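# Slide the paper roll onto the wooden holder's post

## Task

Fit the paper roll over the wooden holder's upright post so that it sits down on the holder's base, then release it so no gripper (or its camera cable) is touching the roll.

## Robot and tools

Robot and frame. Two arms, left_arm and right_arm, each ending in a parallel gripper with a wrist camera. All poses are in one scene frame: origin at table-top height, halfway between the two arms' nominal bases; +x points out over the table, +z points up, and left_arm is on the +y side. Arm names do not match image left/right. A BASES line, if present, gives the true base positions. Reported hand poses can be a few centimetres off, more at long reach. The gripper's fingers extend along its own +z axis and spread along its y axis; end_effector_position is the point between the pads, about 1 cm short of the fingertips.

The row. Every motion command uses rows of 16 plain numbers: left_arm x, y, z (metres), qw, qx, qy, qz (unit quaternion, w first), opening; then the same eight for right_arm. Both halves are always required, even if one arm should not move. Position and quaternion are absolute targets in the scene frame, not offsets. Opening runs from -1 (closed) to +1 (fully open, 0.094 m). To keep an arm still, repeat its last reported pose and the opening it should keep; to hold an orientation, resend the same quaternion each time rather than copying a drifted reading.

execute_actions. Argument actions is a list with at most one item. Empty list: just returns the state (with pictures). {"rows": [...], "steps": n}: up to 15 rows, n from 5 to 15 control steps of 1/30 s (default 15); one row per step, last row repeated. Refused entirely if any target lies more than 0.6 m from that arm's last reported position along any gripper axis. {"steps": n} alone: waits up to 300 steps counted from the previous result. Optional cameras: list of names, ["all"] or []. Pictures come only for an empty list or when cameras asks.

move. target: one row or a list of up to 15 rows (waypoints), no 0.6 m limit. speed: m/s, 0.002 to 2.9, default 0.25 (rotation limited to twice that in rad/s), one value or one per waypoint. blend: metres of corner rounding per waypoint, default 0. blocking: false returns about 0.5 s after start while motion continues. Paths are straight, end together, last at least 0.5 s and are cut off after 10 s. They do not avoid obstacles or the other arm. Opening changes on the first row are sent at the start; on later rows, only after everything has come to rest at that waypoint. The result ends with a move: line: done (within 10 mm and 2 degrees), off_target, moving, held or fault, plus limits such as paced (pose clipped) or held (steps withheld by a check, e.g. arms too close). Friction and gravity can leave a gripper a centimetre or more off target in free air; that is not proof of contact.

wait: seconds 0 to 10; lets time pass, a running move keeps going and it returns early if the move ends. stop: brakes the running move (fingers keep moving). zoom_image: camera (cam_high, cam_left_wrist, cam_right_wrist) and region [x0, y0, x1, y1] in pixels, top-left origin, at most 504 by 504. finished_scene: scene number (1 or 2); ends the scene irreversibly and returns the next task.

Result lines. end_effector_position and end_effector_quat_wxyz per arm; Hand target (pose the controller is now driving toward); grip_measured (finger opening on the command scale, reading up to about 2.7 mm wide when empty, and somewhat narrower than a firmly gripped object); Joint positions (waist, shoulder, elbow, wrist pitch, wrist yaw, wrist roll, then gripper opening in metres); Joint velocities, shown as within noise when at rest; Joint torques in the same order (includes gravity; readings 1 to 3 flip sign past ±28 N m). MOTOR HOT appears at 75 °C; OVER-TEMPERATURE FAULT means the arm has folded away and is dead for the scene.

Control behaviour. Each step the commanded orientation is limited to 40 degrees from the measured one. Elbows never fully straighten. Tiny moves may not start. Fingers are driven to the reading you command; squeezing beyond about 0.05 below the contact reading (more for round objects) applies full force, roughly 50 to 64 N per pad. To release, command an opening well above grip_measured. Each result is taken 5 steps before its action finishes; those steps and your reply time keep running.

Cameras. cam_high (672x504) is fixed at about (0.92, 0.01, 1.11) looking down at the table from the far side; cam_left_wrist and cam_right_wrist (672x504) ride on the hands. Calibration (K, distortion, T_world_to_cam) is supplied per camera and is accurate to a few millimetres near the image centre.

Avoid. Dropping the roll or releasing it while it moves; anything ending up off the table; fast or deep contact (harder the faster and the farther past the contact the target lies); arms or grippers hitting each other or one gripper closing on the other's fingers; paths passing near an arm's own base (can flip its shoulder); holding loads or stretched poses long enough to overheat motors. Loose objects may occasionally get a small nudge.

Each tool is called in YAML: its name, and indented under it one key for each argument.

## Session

execute_actions:
  actions: []
  cameras: ["all"]

zoom_image:
  camera: "cam_high"
  region: [120, 60, 400, 270]

zoom_image:
  camera: "cam_high"
  region: [360, 60, 640, 270]

Scene clock: 0.00 s of 4400.00 s.
left_arm: end_effector_position=(+0.2734, +0.2698, +0.1704) grip_measured=+1.000 end_effector_quat_wxyz=(+0.613, -0.019, +0.788, +0.051) | right_arm: end_effector_position=(+0.3790, -0.1786, +0.0822) grip_measured=+1.000 end_effector_quat_wxyz=(+0.474, -0.118, +0.868, +0.090)
Joint positions: left_arm=[-0.266 0.121 0.209 -0.349 -0.344 -0.031 0.094] | right_arm=[0.363 1.627 0.664 0.398 0.046 0.081 0.094]
Joint velocities: within noise
Joint torques (N m): no reading
Motor temperatures (°C): left_arm=[23 24 21 24 22 21 23] | right_arm=[23 23 22 22 22 23 24]
Heat: left arm: 24 °C; right arm: 24 °C.
Hand target: left_arm +0.2725, +0.2703, +0.1734; +0.616, -0.020, +0.786, +0.051 | right_arm +0.3823, -0.1774, +0.0908; +0.483, -0.117, +0.863, +0.092
camera_calibration:
cam_left_wrist: T_world_to_cam=[[0.101817, -0.992512, 0.0674804, 0.224411], [-0.662345, -0.118246, -0.739809, 0.363948], [0.742248, 0.0306295, -0.669425, 0.00653824], [0, 0, 0, 1]] pos_world=[0.213357, 0.265566, 0.258486]
cam_right_wrist: T_world_to_cam=[[0.371663, -0.927238, 0.0457862, -0.31111], [-0.803107, -0.345865, -0.485178, 0.306245], [0.465711, 0.143551, -0.873216, 0.0248398], [0, 0, 0, 1]] pos_world=[0.350007, -0.186119, 0.184518]

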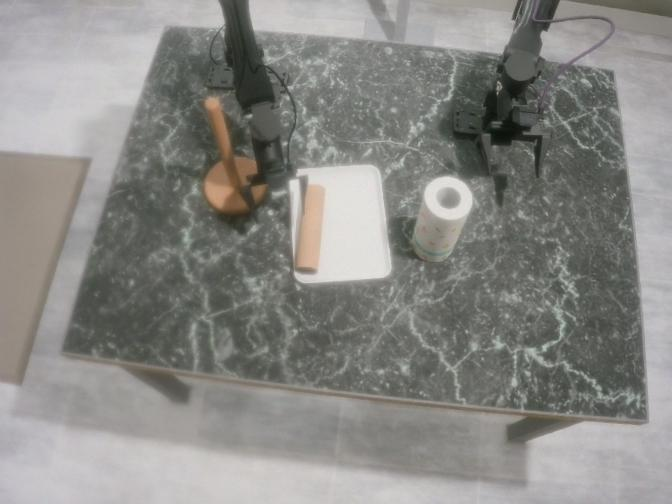

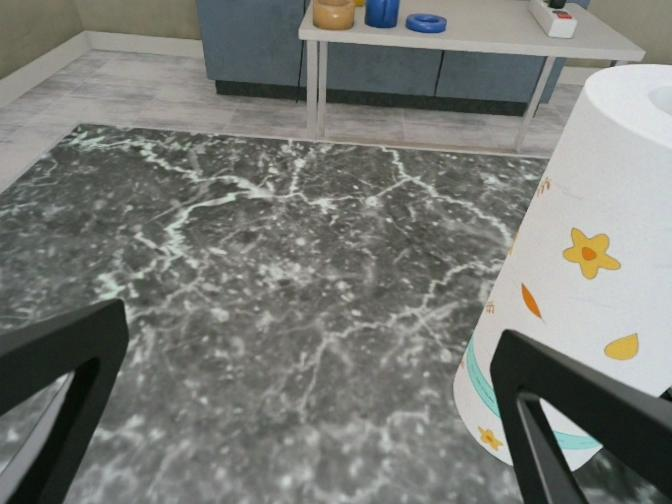

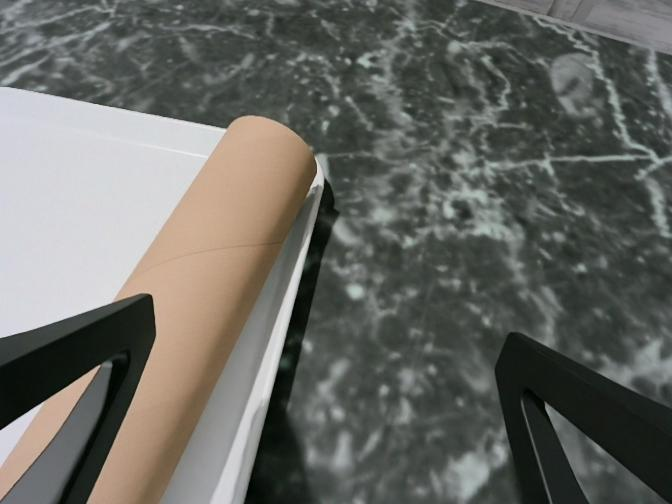

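Scaled by 1.800 from the camera's 672x504 image, which has a finer 960x720 frame.

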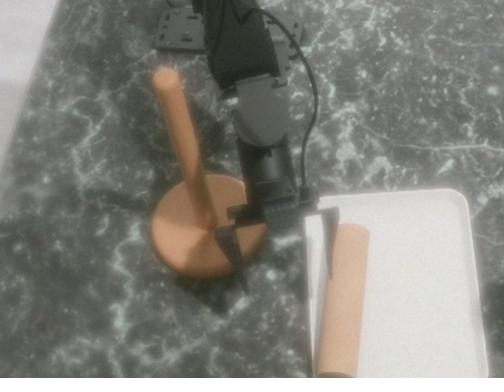

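Scaled by 1.800 from the camera's 672x504 image, which has a finer 960x720 frame.

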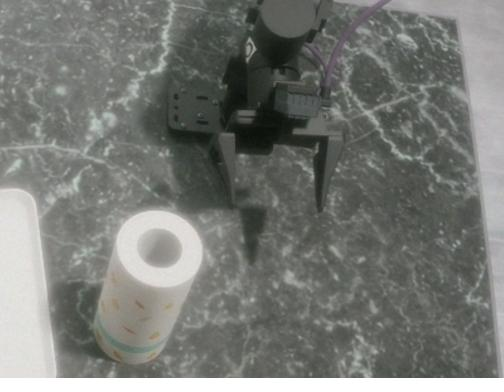

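zoom_image:
  camera: "cam_high"
  region: [405, 172, 485, 268]

zoom_image:
  camera: "cam_high"
  region: [190, 90, 290, 220]

move:
  target:
    - [0.2734, 0.2698, 0.1704, 0.613, -0.019, 0.788, 0.051, 1.0, 0.335, -0.12, 0.20, 0.5652, -0.1817, 0.7922, 0.1413, 1.0]
    - [0.2734, 0.2698, 0.1704, 0.613, -0.019, 0.788, 0.051, 1.0, 0.283, 0.078, 0.125, 0.6471, -0.2388, 0.6993, 0.1874, 1.0]
  speed: 0.45
  blend: 0.04
  cameras: ["all"]

Scaled by 5.250 from the camera's 672x504 image, which has a finer 960x720 frame.

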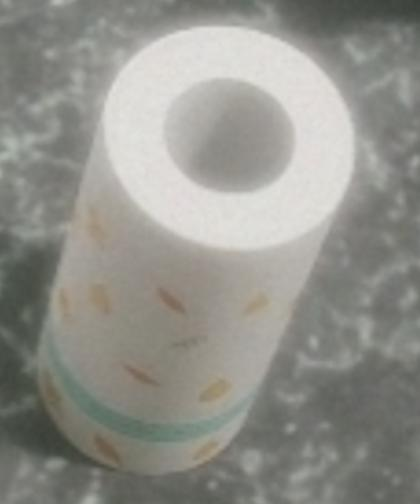

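Scaled by 3.877 from the camera's 672x504 image, which has a finer 960x720 frame.

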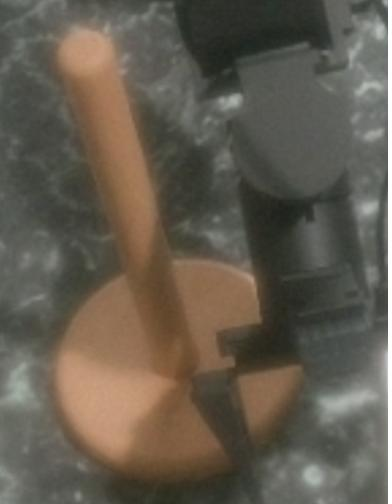

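Scene clock: 16.07 s of 4400.00 s.
left_arm: end_effector_position=(+0.2734, +0.2698, +0.1704) grip_measured=+1.000 end_effector_quat_wxyz=(+0.613, -0.019, +0.788, +0.051) | right_arm: end_effector_position=(+0.2762, +0.0749, +0.1218) grip_measured=+1.000 end_effector_quat_wxyz=(+0.637, -0.249, +0.704, +0.190)
Joint positions: left_arm=[-0.266 0.121 0.209 -0.349 -0.344 -0.031 0.094] | right_arm=[1.068 1.996 0.789 1.079 0.45 0.005 0.094]
Joint velocities: within noise
Joint torques (N m): left_arm=[-0.05 2.06 7.38 2.17 -0.06 -0.03] | right_arm=[-0.32 -8.17 7.9 2 0.19 -0.01]
Motor temperatures (°C): left_arm=[23 24 22 29 22 21 23] | right_arm=[23 25 23 25 22 23 24]
Heat: left arm: 29 °C; right arm: 25 °C.
Hand target: left_arm +0.2734, +0.2698, +0.1705; +0.613, -0.019, +0.788, +0.051 | right_arm +0.2828, +0.0777, +0.1251; +0.647, -0.239, +0.700, +0.187
Off the commanded pose: left_arm 0.000 m, 0 deg | right_arm 0.008 m, 2 deg.
Kept back: nothing.
move: done
camera_calibration:
cam_left_wrist: T_world_to_cam=[[0.101817, -0.992512, 0.0674804, 0.224411], [-0.662345, -0.118246, -0.739809, 0.363948], [0.742248, 0.0306295, -0.669425, 0.00653824], [0, 0, 0, 1]] pos_world=[0.213357, 0.265566, 0.258486]
cam_right_wrist: T_world_to_cam=[[0.615218, -0.770266, 0.167917, -0.133505], [-0.367689, -0.468763, -0.80316, 0.258286], [0.69736, 0.432378, -0.57161, -0.0515102], [0, 0, 0, 1]] pos_world=[0.213025, 0.0405128, 0.200419]

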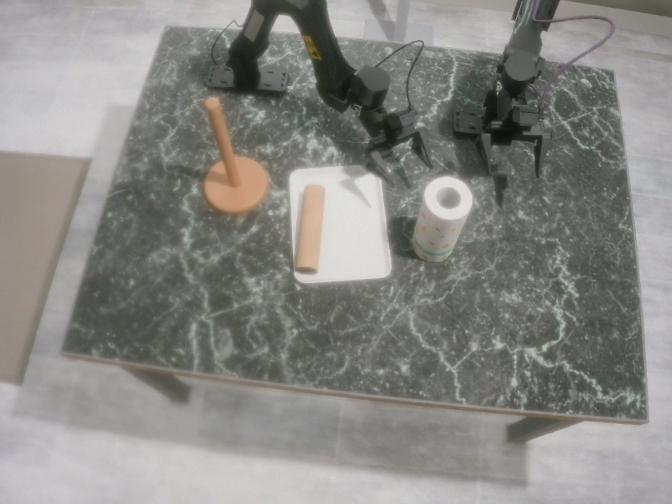

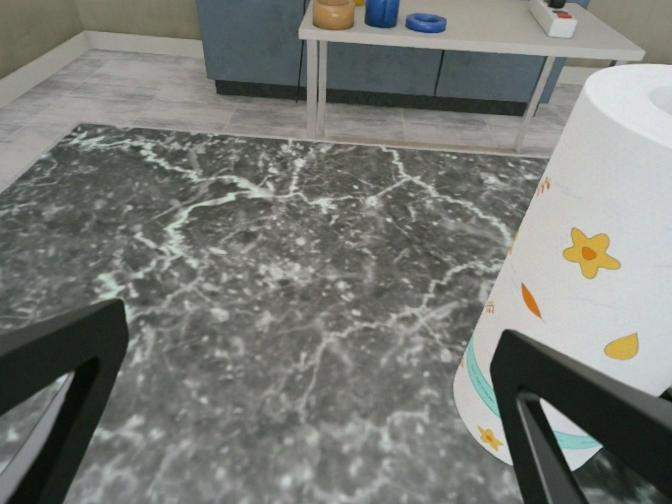

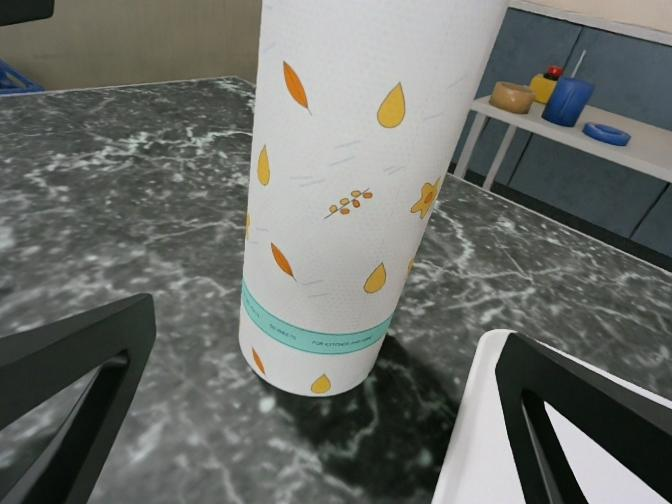

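zoom_image:
  camera: "cam_right_wrist"
  region: [235, 60, 275, 100]

zoom_image:
  camera: "cam_right_wrist"
  region: [225, 250, 265, 290]

zoom_image:
  camera: "cam_right_wrist"
  region: [460, 60, 500, 100]

zoom_image:
  camera: "cam_right_wrist"
  region: [390, 250, 430, 290]

Scaled by 12.600 from the camera's 672x504 image, which has a finer 960x720 frame.

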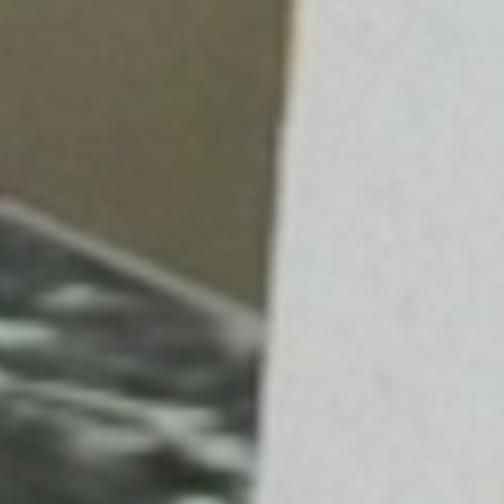

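Scaled by 12.600 from the camera's 672x504 image, which has a finer 960x720 frame.

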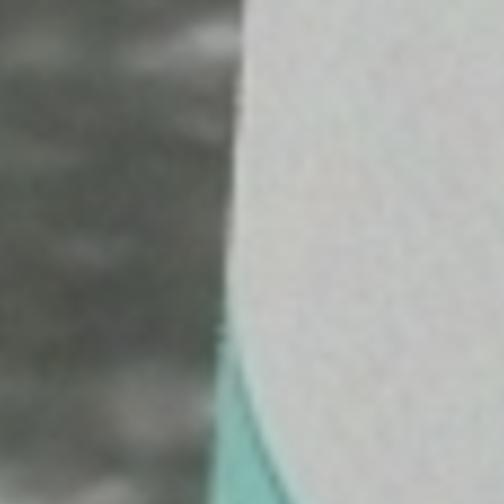

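Scaled by 12.600 from the camera's 672x504 image, which has a finer 960x720 frame.

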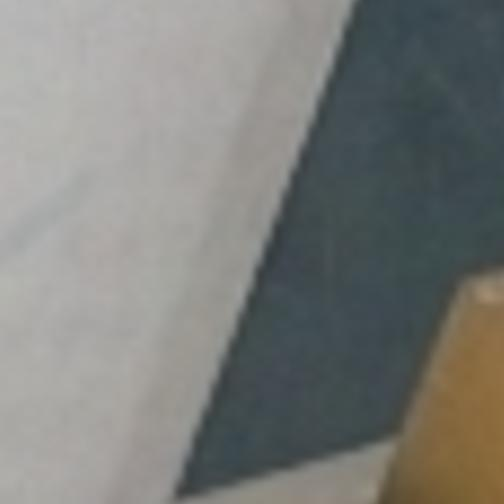

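Scaled by 12.600 from the camera's 672x504 image, which has a finer 960x720 frame.

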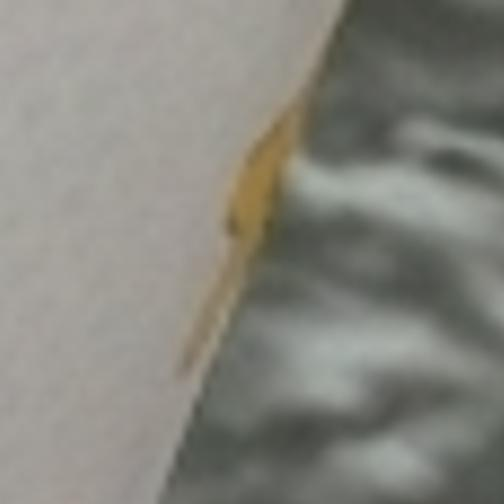

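move:
  target: [0.2734, 0.2698, 0.1704, 0.613, -0.019, 0.788, 0.051, 1.0, 0.3433, 0.1209, 0.122, 0.6404, -0.2148, 0.7071, 0.2093, 1.0]
  speed: 0.2
  cameras: ["cam_right_wrist", "cam_high"]

zoom_image:
  camera: "cam_right_wrist"
  region: [60, 230, 560, 504]

Scene clock: 20.73 s of 4400.00 s.
left_arm: end_effector_position=(+0.2734, +0.2698, +0.1704) grip_measured=+1.000 end_effector_quat_wxyz=(+0.613, -0.019, +0.788, +0.051) | right_arm: end_effector_position=(+0.3396, +0.1142, +0.1278) grip_measured=+1.000 end_effector_quat_wxyz=(+0.645, -0.213, +0.705, +0.205)
Joint positions: left_arm=[-0.266 0.121 0.209 -0.349 -0.344 -0.031 0.094] | right_arm=[0.988 2.173 1.1 0.981 0.4 0.05 0.094]
Joint velocities: within noise
Joint torques (N m): left_arm=[-0.02 2.07 7.39 2.17 -0.06 -0.02] | right_arm=[-0.13 -10.14 8.83 1.72 -0.13 0.09]
Motor temperatures (°C): left_arm=[23 24 22 30 22 21 23] | right_arm=[23 25 23 26 22 23 24]
Heat: left arm: 30 °C; right arm: 26 °C.
Hand target: left_arm +0.2734, +0.2698, +0.1705; +0.613, -0.019, +0.788, +0.051 | right_arm +0.3429, +0.1205, +0.1219; +0.640, -0.215, +0.707, +0.209
Off the commanded pose: left_arm 0.000 m, 0 deg | right_arm 0.010 m, 1 deg.
Kept back: nothing.
move: done
camera_calibration:
cam_right_wrist: T_world_to_cam=[[0.58943, -0.800954, 0.10509, -0.12293], [-0.393049, -0.398008, -0.828916, 0.308559], [0.705751, 0.447283, -0.549412, -0.11665], [0, 0, 0, 1]] pos_world=[0.276063, 0.0765228, 0.204599]
Images, in order (width x height): cam_high 672x504, cam_right_wrist 672x504.

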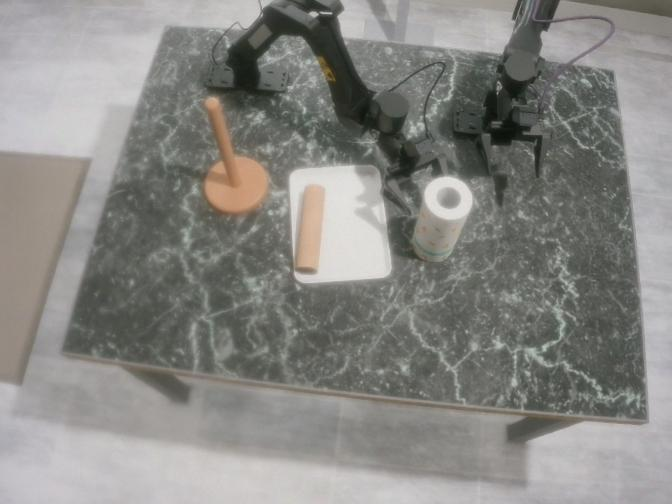

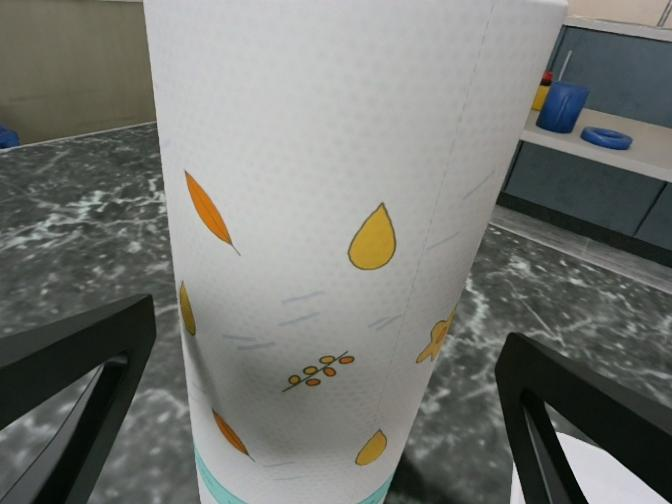

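Scaled by 1.008 from the camera's 672x504 image, which has a finer 960x720 frame.

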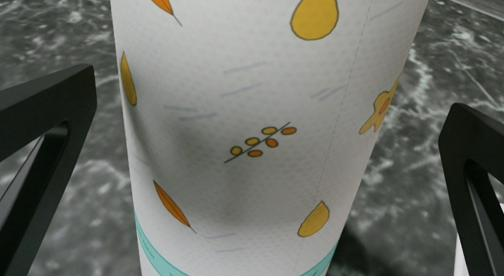

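zoom_image:
  camera: "cam_right_wrist"
  region: [130, 60, 190, 120]

zoom_image:
  camera: "cam_right_wrist"
  region: [155, 300, 215, 360]

zoom_image:
  camera: "cam_right_wrist"
  region: [505, 60, 565, 120]

zoom_image:
  camera: "cam_right_wrist"
  region: [415, 300, 475, 360]

Scaled by 8.400 from the camera's 672x504 image, which has a finer 960x720 frame.

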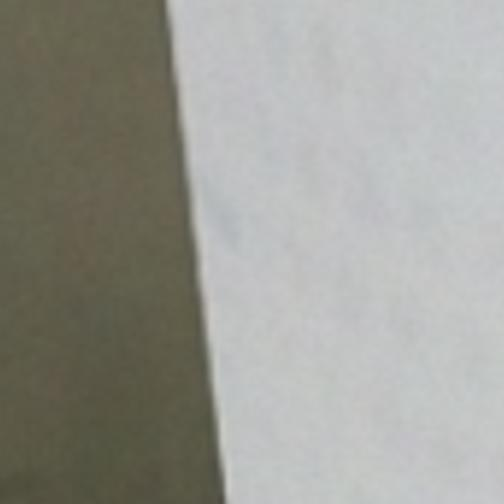

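Scaled by 8.400 from the camera's 672x504 image, which has a finer 960x720 frame.

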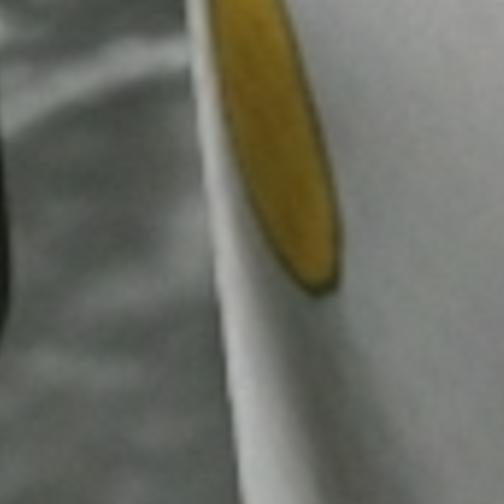

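Scaled by 8.400 from the camera's 672x504 image, which has a finer 960x720 frame.

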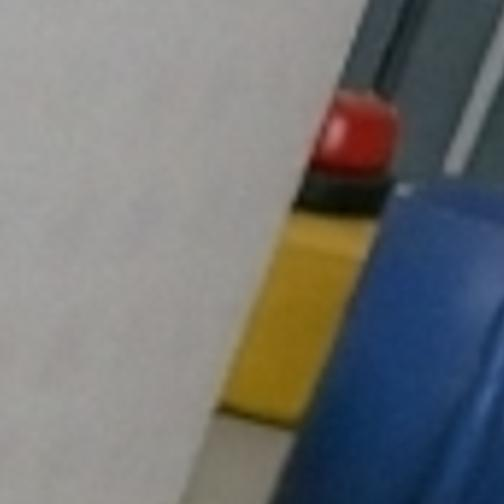

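Scaled by 8.400 from the camera's 672x504 image, which has a finer 960x720 frame.

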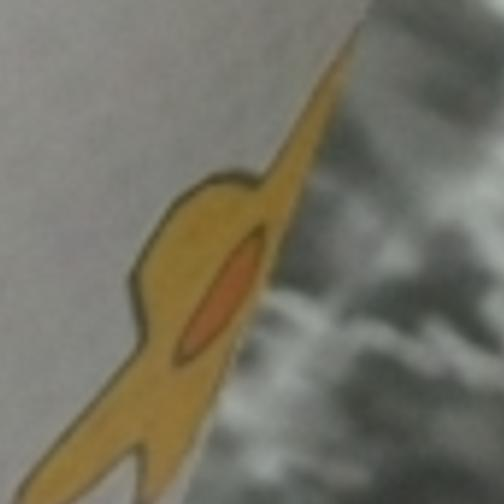

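move:
  target:
    - [0.2734, 0.2698, 0.1704, 0.613, -0.019, 0.788, 0.051, 1.0, 0.3458, 0.1295, 0.114, 0.6404, -0.2148, 0.7071, 0.2093, 1.0]
    - [0.2734, 0.2698, 0.1704, 0.613, -0.019, 0.788, 0.051, 1.0, 0.3705, 0.146, 0.111, 0.6404, -0.2148, 0.7071, 0.2093, 1.0]
  speed: 0.12
  cameras: ["cam_right_wrist", "cam_high"]

Scene clock: 23.53 s of 4400.00 s.
left_arm: end_effector_position=(+0.2734, +0.2698, +0.1704) grip_measured=+1.000 end_effector_quat_wxyz=(+0.613, -0.019, +0.788, +0.051) | right_arm: end_effector_position=(+0.3656, +0.1407, +0.1202) grip_measured=+1.000 end_effector_quat_wxyz=(+0.646, -0.211, +0.704, +0.208)
Joint positions: left_arm=[-0.266 0.121 0.209 -0.349 -0.344 -0.031 0.094] | right_arm=[0.97 2.294 1.282 0.926 0.379 0.052 0.094]
Joint velocities: within noise
Joint torques (N m): left_arm=[-0.01 2.09 7.35 2.15 -0.06 -0.03] | right_arm=[-0.44 -11.03 9.18 1.74 -0.16 0.08]
Motor temperatures (°C): left_arm=[23 24 22 30 22 21 23] | right_arm=[23 25 24 26 22 23 24]
Heat: left arm: 30 °C; right arm: 26 °C.
Hand target: left_arm +0.2734, +0.2698, +0.1705; +0.613, -0.019, +0.788, +0.051 | right_arm +0.3699, +0.1455, +0.1111; +0.640, -0.215, +0.707, +0.209
Off the commanded pose: left_arm 0.000 m, 0 deg | right_arm 0.012 m, 1 deg.
Kept back: nothing.
move: off_target (right_arm)
camera_calibration:
cam_right_wrist: T_world_to_cam=[[0.591057, -0.800389, 0.100146, -0.116341], [-0.391163, -0.392985, -0.832199, 0.322048], [0.705438, 0.452703, -0.545359, -0.152146], [0, 0, 0, 1]] pos_world=[0.302067, 0.102318, 0.196685]
Images, in order (width x height): cam_high 672x504, cam_right_wrist 672x504.

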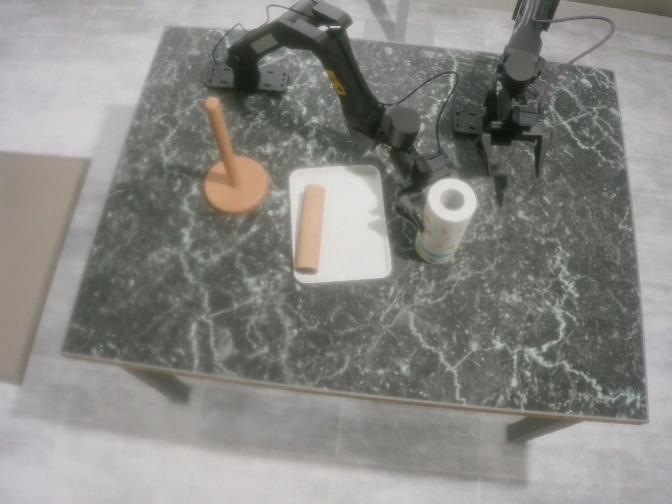

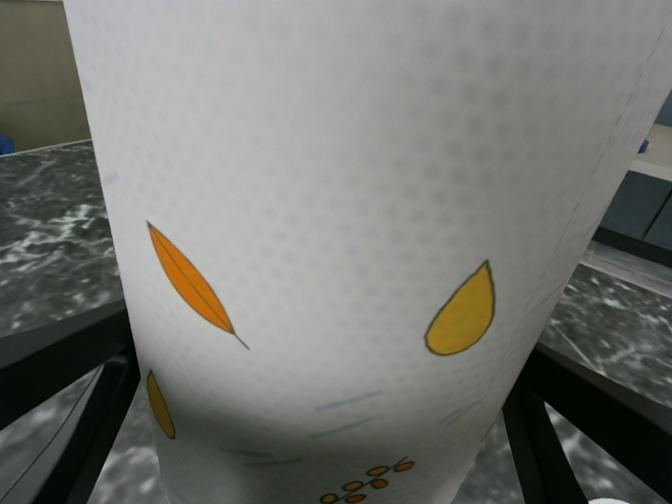

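move:
  target:
    - [0.2734, 0.2698, 0.1704, 0.613, -0.019, 0.788, 0.051, 1.0, 0.3705, 0.146, 0.111, 0.6404, -0.2148, 0.7071, 0.2093, 0.66]
    - [0.2734, 0.2698, 0.1704, 0.613, -0.019, 0.788, 0.051, 1.0, 0.365, 0.135, 0.20, 0.6404, -0.2148, 0.7071, 0.2093, 0.66]
    - [0.2734, 0.2698, 0.1704, 0.613, -0.019, 0.788, 0.051, 1.0, 0.335, -0.08, 0.45, 0.6737, 0.0077, 0.7390, 0.0071, 0.66]
    - [0.2734, 0.2698, 0.1704, 0.613, -0.019, 0.788, 0.051, 1.0, 0.2865, -0.285, 0.455, 0.6525, 0.1987, 0.7118, -0.1676, 0.66]
  speed: [0.2, 0.3, 0.42, 0.35]
  blend: 0.03
  cameras: ["cam_right_wrist", "cam_high"]

zoom_image:
  camera: "cam_high"
  region: [165, 10, 295, 220]

Scene clock: 29.10 s of 4400.00 s.
left_arm: end_effector_position=(+0.2734, +0.2698, +0.1704) grip_measured=+1.000 end_effector_quat_wxyz=(+0.613, -0.019, +0.788, +0.051) | right_arm: end_effector_position=(+0.2910, -0.2777, +0.4544) grip_measured=+0.664 end_effector_quat_wxyz=(+0.652, +0.188, +0.717, -0.163)
Joint positions: left_arm=[-0.266 0.121 0.209 -0.349 -0.344 -0.031 0.094] | right_arm=[0.69 1.208 1.486 -0.543 1.192 0.259 0.078]
Joint velocities: within noise
Joint torques (N m): left_arm=[-0.09 2.02 7.38 2.16 -0.06 -0.03] | right_arm=[-0.42 -4.93 5.6 1.4 0.36 0.1]
Motor temperatures (°C): left_arm=[23 24 22 31 22 21 23] | right_arm=[23 25 24 26 22 23 24]
Heat: left arm: 31 °C; right arm: 26 °C.
Hand target: left_arm +0.2734, +0.2698, +0.1705; +0.613, -0.019, +0.788, +0.051 | right_arm +0.2866, -0.2849, +0.4550; +0.653, +0.199, +0.712, -0.168
Off the commanded pose: left_arm 0.000 m, 0 deg | right_arm 0.009 m, 1 deg.
Kept back: nothing.
move: done; blend cut to 0 m at target 1
camera_calibration:
cam_right_wrist: T_world_to_cam=[[-0.445642, -0.888717, 0.107637, -0.16678], [-0.542776, 0.172621, -0.821947, 0.603119], [0.711898, -0.424717, -0.559301, 0.0329728], [0, 0, 0, 1]] pos_world=[0.229561, -0.238327, 0.532125]
Images, in order (width x height): cam_high 672x504, cam_right_wrist 672x504.

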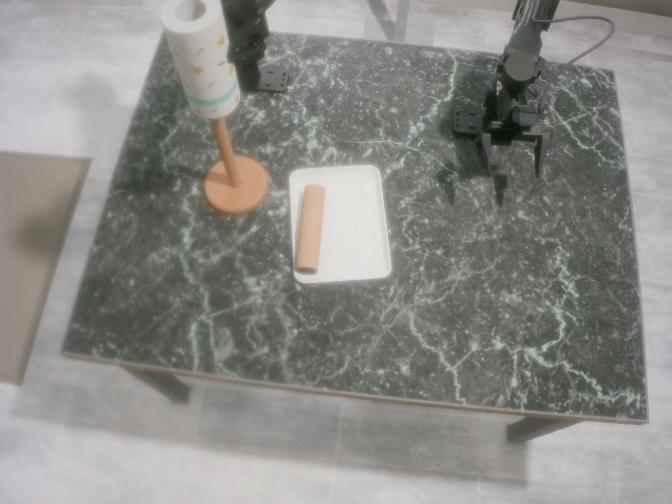

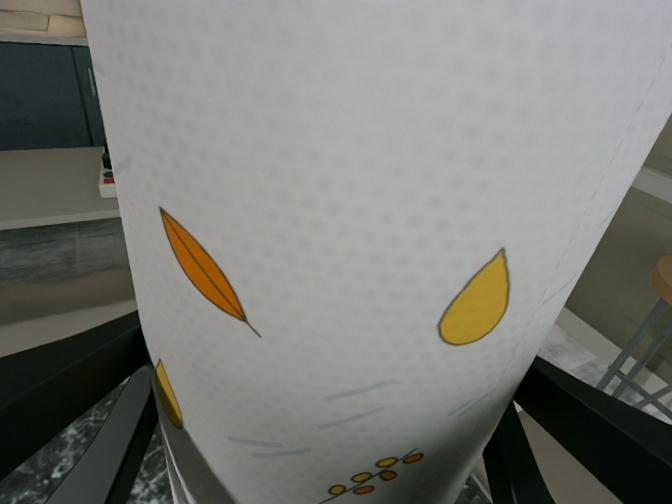

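Scaled by 2.400 from the camera's 672x504 image, which has a finer 960x720 frame.

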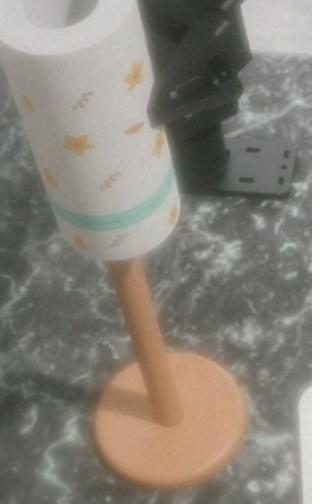

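zoom_image:
  camera: "cam_high"
  region: [175, 70, 245, 140]

zoom_image:
  camera: "cam_high"
  region: [152, 0, 232, 70]

Scaled by 7.200 from the camera's 672x504 image, which has a finer 960x720 frame.

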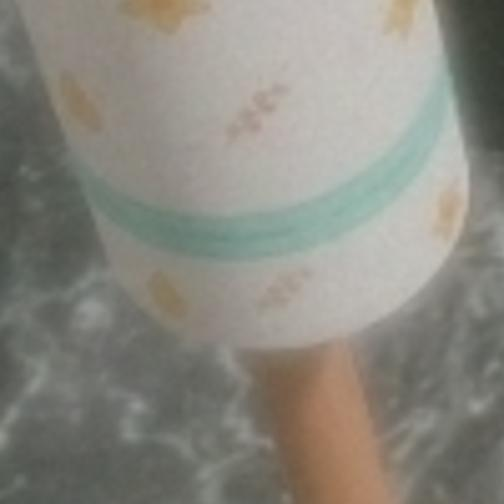

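Scaled by 6.300 from the camera's 672x504 image, which has a finer 960x720 frame.

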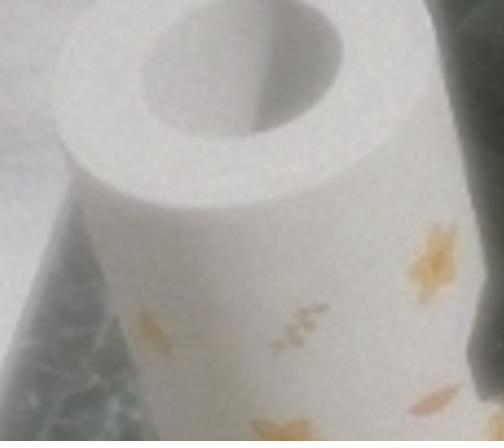

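move:
  target:
    - [0.2734, 0.2698, 0.1704, 0.613, -0.019, 0.788, 0.051, 1.0, 0.282, -0.2926, 0.435, 0.6525, 0.1987, 0.7118, -0.1676, 0.66]
    - [0.2734, 0.2698, 0.1704, 0.613, -0.019, 0.788, 0.051, 1.0, 0.282, -0.2926, 0.375, 0.6525, 0.1987, 0.7118, -0.1676, 0.66]
  speed: [0.08, 0.1]
  cameras: ["cam_right_wrist", "cam_high"]

zoom_image:
  camera: "cam_high"
  region: [170, 20, 290, 220]

Scene clock: 34.07 s of 4400.00 s.
left_arm: end_effector_position=(+0.2734, +0.2698, +0.1704) grip_measured=+1.000 end_effector_quat_wxyz=(+0.613, -0.019, +0.788, +0.051) | right_arm: end_effector_position=(+0.2855, -0.2865, +0.3677) grip_measured=+0.664 end_effector_quat_wxyz=(+0.641, +0.182, +0.724, -0.178)
Joint positions: left_arm=[-0.266 0.121 0.209 -0.349 -0.344 -0.031 0.094] | right_arm=[0.678 1.075 1.071 -0.31 1.192 0.268 0.078]
Joint velocities: within noise
Joint torques (N m): left_arm=[-0.05 2.04 7.41 2.15 -0.07 -0.03] | right_arm=[-0.59 -5.35 6.2 1.8 0.27 0.04]
Motor temperatures (°C): left_arm=[23 24 22 31 22 21 23] | right_arm=[23 25 24 26 22 23 24]
Heat: left arm: 31 °C; right arm: 26 °C.
Hand target: left_arm +0.2734, +0.2698, +0.1705; +0.613, -0.019, +0.788, +0.051 | right_arm +0.2819, -0.2926, +0.3748; +0.652, +0.199, +0.713, -0.168
Off the commanded pose: left_arm 0.000 m, 0 deg | right_arm 0.010 m, 3 deg.
Kept back: nothing.
move: off_target (right_arm)
camera_calibration:
cam_right_wrist: T_world_to_cam=[[-0.452809, -0.880044, 0.143129, -0.176292], [-0.56739, 0.160586, -0.807639, 0.528779], [0.687774, -0.446916, -0.572043, -0.0101431], [0, 0, 0, 1]] pos_world=[0.227173, -0.244592, 0.446493]
Images, in order (width x height): cam_high 672x504, cam_right_wrist 672x504.

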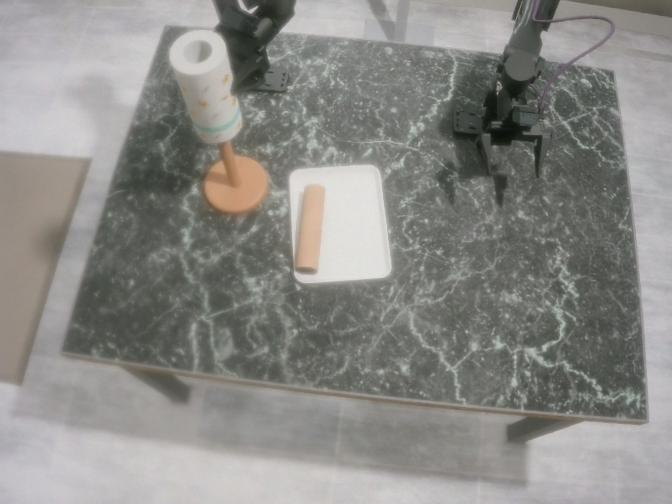

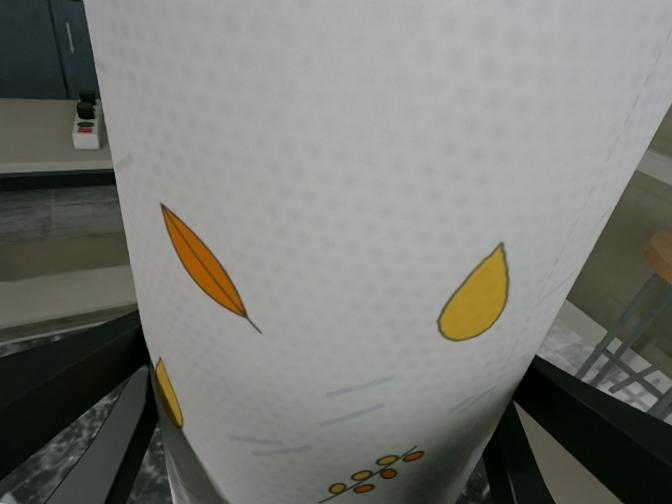

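Scaled by 2.520 from the camera's 672x504 image, which has a finer 960x720 frame.

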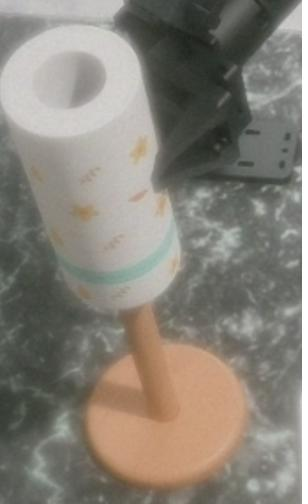

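move:
  target:
    - [0.2734, 0.2698, 0.1704, 0.613, -0.019, 0.788, 0.051, 1.0, 0.2825, -0.2922, 0.25, 0.6525, 0.1987, 0.7118, -0.1676, 0.66]
    - [0.2734, 0.2698, 0.1704, 0.613, -0.019, 0.788, 0.051, 1.0, 0.2825, -0.2922, 0.178, 0.6525, 0.1987, 0.7118, -0.1676, 0.66]
  speed: [0.13, 0.12]
  cameras: ["cam_right_wrist", "cam_high"]

zoom_image:
  camera: "cam_high"
  region: [180, 90, 280, 220]

Scene clock: 37.27 s of 4400.00 s.
left_arm: end_effector_position=(+0.2734, +0.2698, +0.1704) grip_measured=+1.000 end_effector_quat_wxyz=(+0.613, -0.019, +0.788, +0.051) | right_arm: end_effector_position=(+0.2824, -0.2891, +0.1783) grip_measured=+0.660 end_effector_quat_wxyz=(+0.649, +0.193, +0.717, -0.166)
Joint positions: left_arm=[-0.266 0.121 0.209 -0.349 -0.344 -0.031 0.094] | right_arm=[0.678 1.234 0.348 0.608 1.192 0.273 0.078]
Joint velocities: left_arm=[within noise] | right_arm=[-0.017 -0.022 -0.002 0.051 -0.022 -0.081 -0.005]
Joint torques (N m): left_arm=[0.05 2.04 7.36 2.17 -0.08 -0.02] | right_arm=[-0.68 -2.92 5.42 1.75 0.21 -0.03]
Motor temperatures (°C): left_arm=[23 24 23 32 22 21 23] | right_arm=[23 25 24 27 22 23 24]
Heat: left arm: 32 °C; right arm: 27 °C.
Hand target: left_arm +0.2734, +0.2698, +0.1705; +0.613, -0.019, +0.788, +0.051 | right_arm +0.2824, -0.2922, +0.1780; +0.652, +0.199, +0.712, -0.167
Off the commanded pose: left_arm 0.000 m, 0 deg | right_arm 0.003 m, 1 deg.
Kept back: nothing.
move: done
camera_calibration:
cam_right_wrist: T_world_to_cam=[[-0.45701, -0.883142, 0.105837, -0.145995], [-0.543205, 0.182896, -0.819437, 0.376053], [0.704322, -0.431982, -0.563313, -0.11942], [0, 0, 0, 1]] pos_world=[0.221663, -0.2493, 0.256333]
Images, in order (width x height): cam_high 672x504, cam_right_wrist 672x504.

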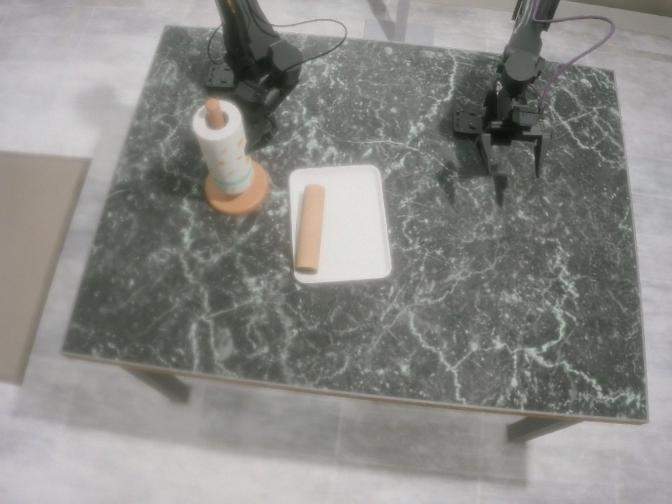

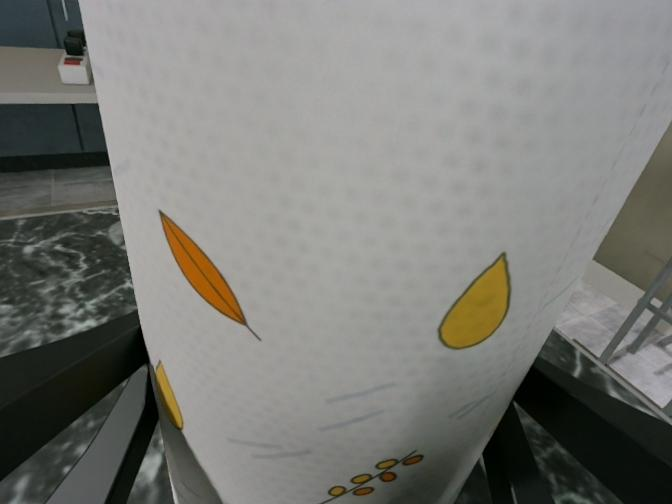

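Scaled by 3.877 from the camera's 672x504 image, which has a finer 960x720 frame.

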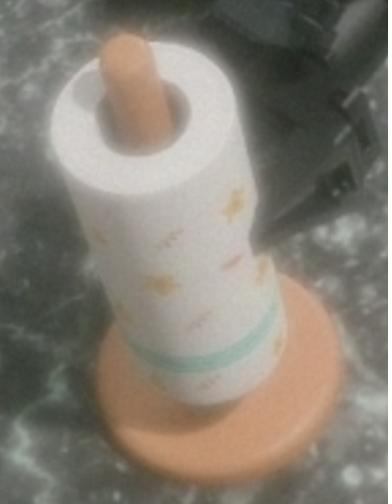

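move:
  target:
    - [0.2734, 0.2698, 0.1704, 0.613, -0.019, 0.788, 0.051, 1.0, 0.2825, -0.2922, 0.158, 0.6525, 0.1987, 0.7118, -0.1676, 0.66]
    - [0.2734, 0.2698, 0.1704, 0.613, -0.019, 0.788, 0.051, 1.0, 0.2825, -0.2922, 0.13, 0.6525, 0.1987, 0.7118, -0.1676, 0.66]
  speed: [0.1, 0.045]
  cameras: ["cam_right_wrist", "cam_high"]

zoom_image:
  camera: "cam_high"
  region: [180, 90, 280, 220]

Scene clock: 38.80 s of 4400.00 s.
left_arm: end_effector_position=(+0.2734, +0.2698, +0.1704) grip_measured=+1.000 end_effector_quat_wxyz=(+0.613, -0.019, +0.788, +0.051) | right_arm: end_effector_position=(+0.2826, -0.2893, +0.1313) grip_measured=+0.664 end_effector_quat_wxyz=(+0.650, +0.195, +0.715, -0.168)
Joint positions: left_arm=[-0.266 0.121 0.209 -0.349 -0.344 -0.031 0.094] | right_arm=[0.678 1.5 0.247 0.978 1.197 0.271 0.078]
Joint velocities: within noise
Joint torques (N m): left_arm=[-0.01 2.04 7.41 2.17 -0.05 -0.03] | right_arm=[-0.65 -3.54 4.01 1.7 0.15 0]
Motor temperatures (°C): left_arm=[23 24 23 32 22 21 23] | right_arm=[23 25 23 27 22 23 24]
Heat: left arm: 32 °C; right arm: 27 °C.
Hand target: left_arm +0.2734, +0.2698, +0.1705; +0.613, -0.019, +0.788, +0.051 | right_arm +0.2824, -0.2922, +0.1301; +0.652, +0.199, +0.712, -0.168
Off the commanded pose: left_arm 0.000 m, 0 deg | right_arm 0.003 m, 1 deg.
Kept back: nothing.
move: done
camera_calibration:
cam_right_wrist: T_world_to_cam=[[-0.461589, -0.88087, 0.104894, -0.138897], [-0.539769, 0.185056, -0.821221, 0.337642], [0.703978, -0.435685, -0.560886, -0.147486], [0, 0, 0, 1]] pos_world=[0.221962, -0.24909, 0.209126]
Images, in order (width x height): cam_high 672x504, cam_right_wrist 672x504.

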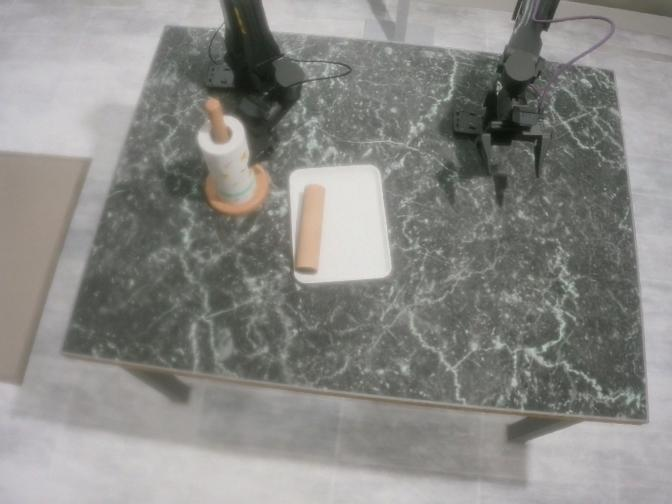

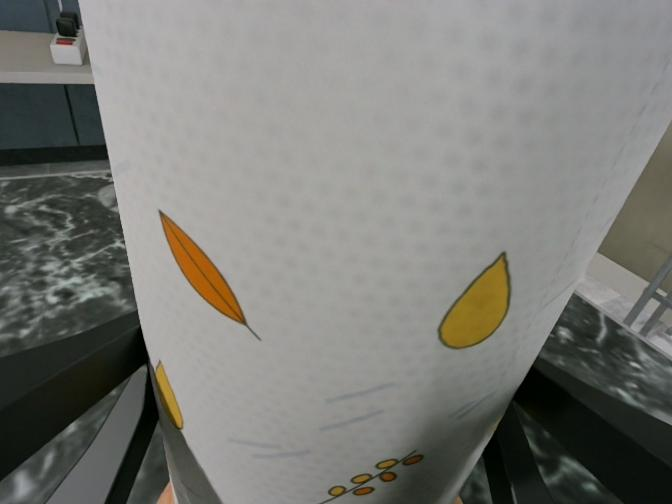

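Scaled by 3.877 from the camera's 672x504 image, which has a finer 960x720 frame.

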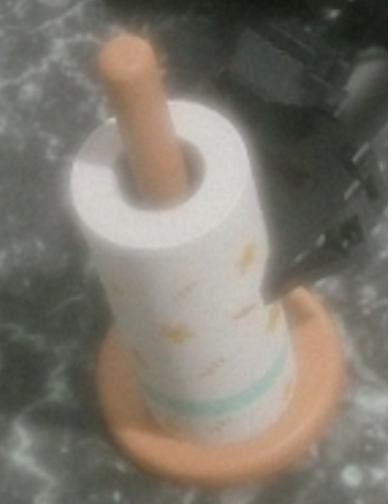

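move:
  target: [0.2734, 0.2698, 0.1704, 0.613, -0.019, 0.788, 0.051, 1.0, 0.2825, -0.2922, 0.118, 0.6525, 0.1987, 0.7118, -0.1676, 0.66]
  speed: 0.04
  cameras: ["cam_right_wrist", "cam_high"]

zoom_image:
  camera: "cam_high"
  region: [180, 90, 280, 220]

Scene clock: 39.77 s of 4400.00 s.
left_arm: end_effector_position=(+0.2734, +0.2698, +0.1704) grip_measured=+1.000 end_effector_quat_wxyz=(+0.613, -0.019, +0.788, +0.051) | right_arm: end_effector_position=(+0.2832, -0.2908, +0.1302) grip_measured=+0.663 end_effector_quat_wxyz=(+0.660, +0.208, +0.702, -0.168)
Joint positions: left_arm=[-0.266 0.121 0.209 -0.349 -0.344 -0.031 0.094] | right_arm=[0.678 1.575 0.239 1.122 1.222 0.241 0.078]
Joint velocities: within noise
Joint torques (N m): left_arm=[-0.03 2.02 7.38 2.17 -0.07 -0.06] | right_arm=[-0.54 -2.73 2.84 1.23 -0.14 0.33]
Motor temperatures (°C): left_arm=[23 24 23 32 22 21 23] | right_arm=[23 25 23 27 22 23 24]
Heat: left arm: 32 °C; right arm: 27 °C.
Hand target: left_arm +0.2734, +0.2698, +0.1705; +0.613, -0.019, +0.788, +0.051 | right_arm +0.2820, -0.2923, +0.1183; +0.652, +0.199, +0.712, -0.168
Off the commanded pose: left_arm 0.000 m, 0 deg | right_arm 0.012 m, 2 deg.
Kept back: nothing.
move: off_target (right_arm)
camera_calibration:
cam_right_wrist: T_world_to_cam=[[-0.483415, -0.8716, 0.0813833, -0.127971], [-0.506663, 0.202768, -0.83796, 0.33531], [0.713864, -0.446316, -0.539629, -0.157773], [0, 0, 0, 1]] pos_world=[0.220655, -0.249947, 0.206252]
Images, in order (width x height): cam_high 672x504, cam_right_wrist 672x504.

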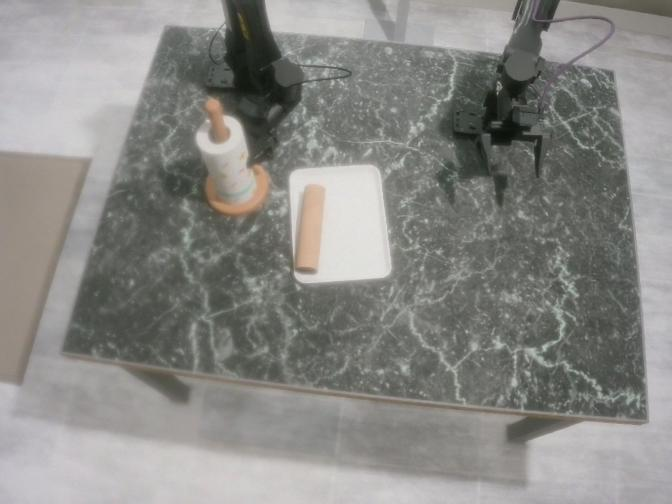

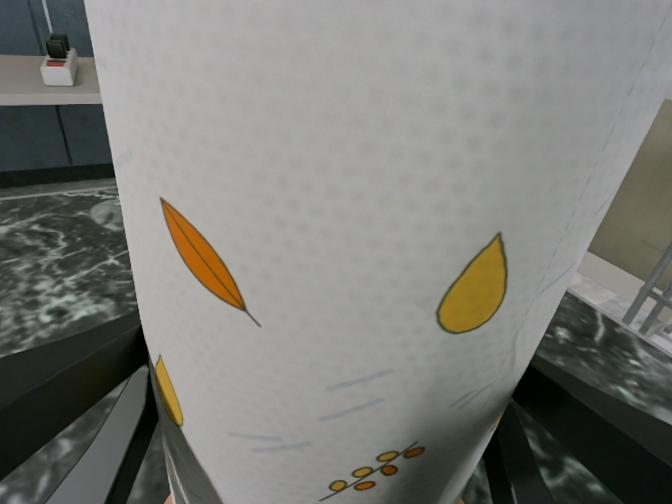

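Scaled by 3.877 from the camera's 672x504 image, which has a finer 960x720 frame.

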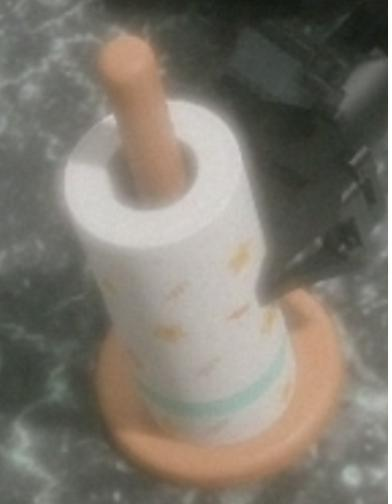

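move:
  target:
    - [0.2734, 0.2698, 0.1704, 0.613, -0.019, 0.788, 0.051, 1.0, 0.2828, -0.2915, 0.131, 0.6525, 0.1987, 0.7118, -0.1676, 1.0]
    - [0.2734, 0.2698, 0.1704, 0.613, -0.019, 0.788, 0.051, 1.0, 0.2400, -0.2662, 0.137, 0.6525, 0.1987, 0.7118, -0.1676, 1.0]
    - [0.2734, 0.2698, 0.1704, 0.613, -0.019, 0.788, 0.051, 1.0, 0.232, -0.195, 0.20, 0.6737, 0.0077, 0.7390, 0.0071, 1.0]
  speed: [0.1, 0.15, 0.25]
  cameras: ["cam_right_wrist", "cam_high"]

zoom_image:
  camera: "cam_high"
  region: [180, 90, 280, 220]

Scene clock: 45.20 s of 4400.00 s.
left_arm: end_effector_position=(+0.2734, +0.2698, +0.1704) grip_measured=+1.000 end_effector_quat_wxyz=(+0.613, -0.019, +0.788, +0.051) | right_arm: end_effector_position=(+0.2298, -0.2007, +0.1833) grip_measured=+0.998 end_effector_quat_wxyz=(+0.666, +0.000, +0.746, -0.011)
Joint positions: left_arm=[-0.266 0.121 0.209 -0.349 -0.344 -0.031 0.094] | right_arm=[1.014 0.918 0.227 0.471 1.032 0.173 0.094]
Joint velocities: within noise
Joint torques (N m): left_arm=[0.06 2.06 7.43 2.15 -0.06 -0.04] | right_arm=[0.02 -3.07 10.78 1.39 0.02 0]
Motor temperatures (°C): left_arm=[23 24 23 32 22 21 23] | right_arm=[23 24 23 27 22 23 24]
Heat: left arm: 32 °C; right arm: 27 °C.
Hand target: left_arm +0.2734, +0.2698, +0.1705; +0.613, -0.019, +0.788, +0.051 | right_arm +0.2315, -0.1955, +0.2001; +0.674, +0.008, +0.739, +0.007
Off the commanded pose: left_arm 0.000 m, 0 deg | right_arm 0.018 m, 2 deg.
Kept back: nothing.
move: off_target (right_arm)
camera_calibration:
cam_right_wrist: T_world_to_cam=[[0.02461, -0.990659, 0.134123, -0.229948], [-0.572536, -0.123949, -0.810457, 0.278975], [0.81951, -0.0568448, -0.570238, 0.00866449], [0, 0, 0, 1]] pos_world=[0.158281, -0.192729, 0.261879]
Images, in order (width x height): cam_high 672x504, cam_right_wrist 672x504.

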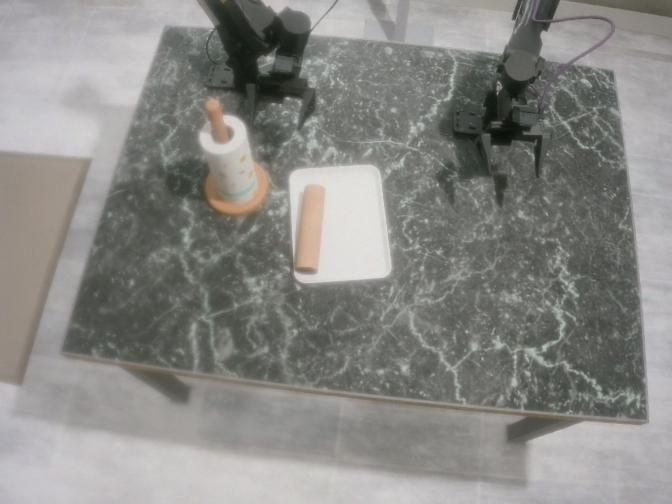

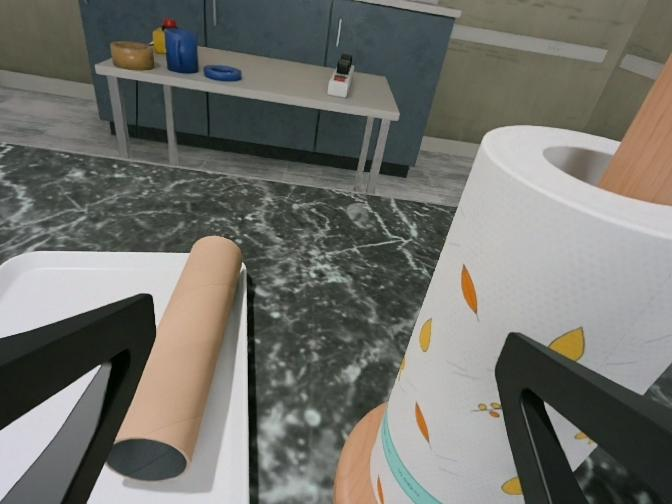

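Scaled by 3.877 from the camera's 672x504 image, which has a finer 960x720 frame.

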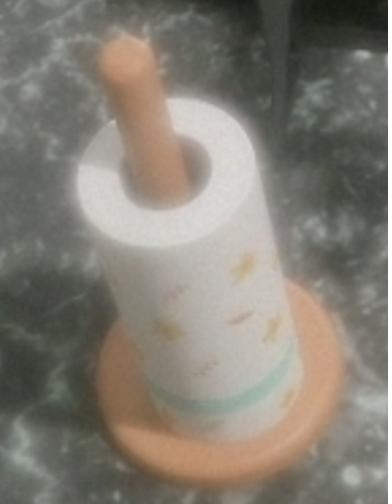

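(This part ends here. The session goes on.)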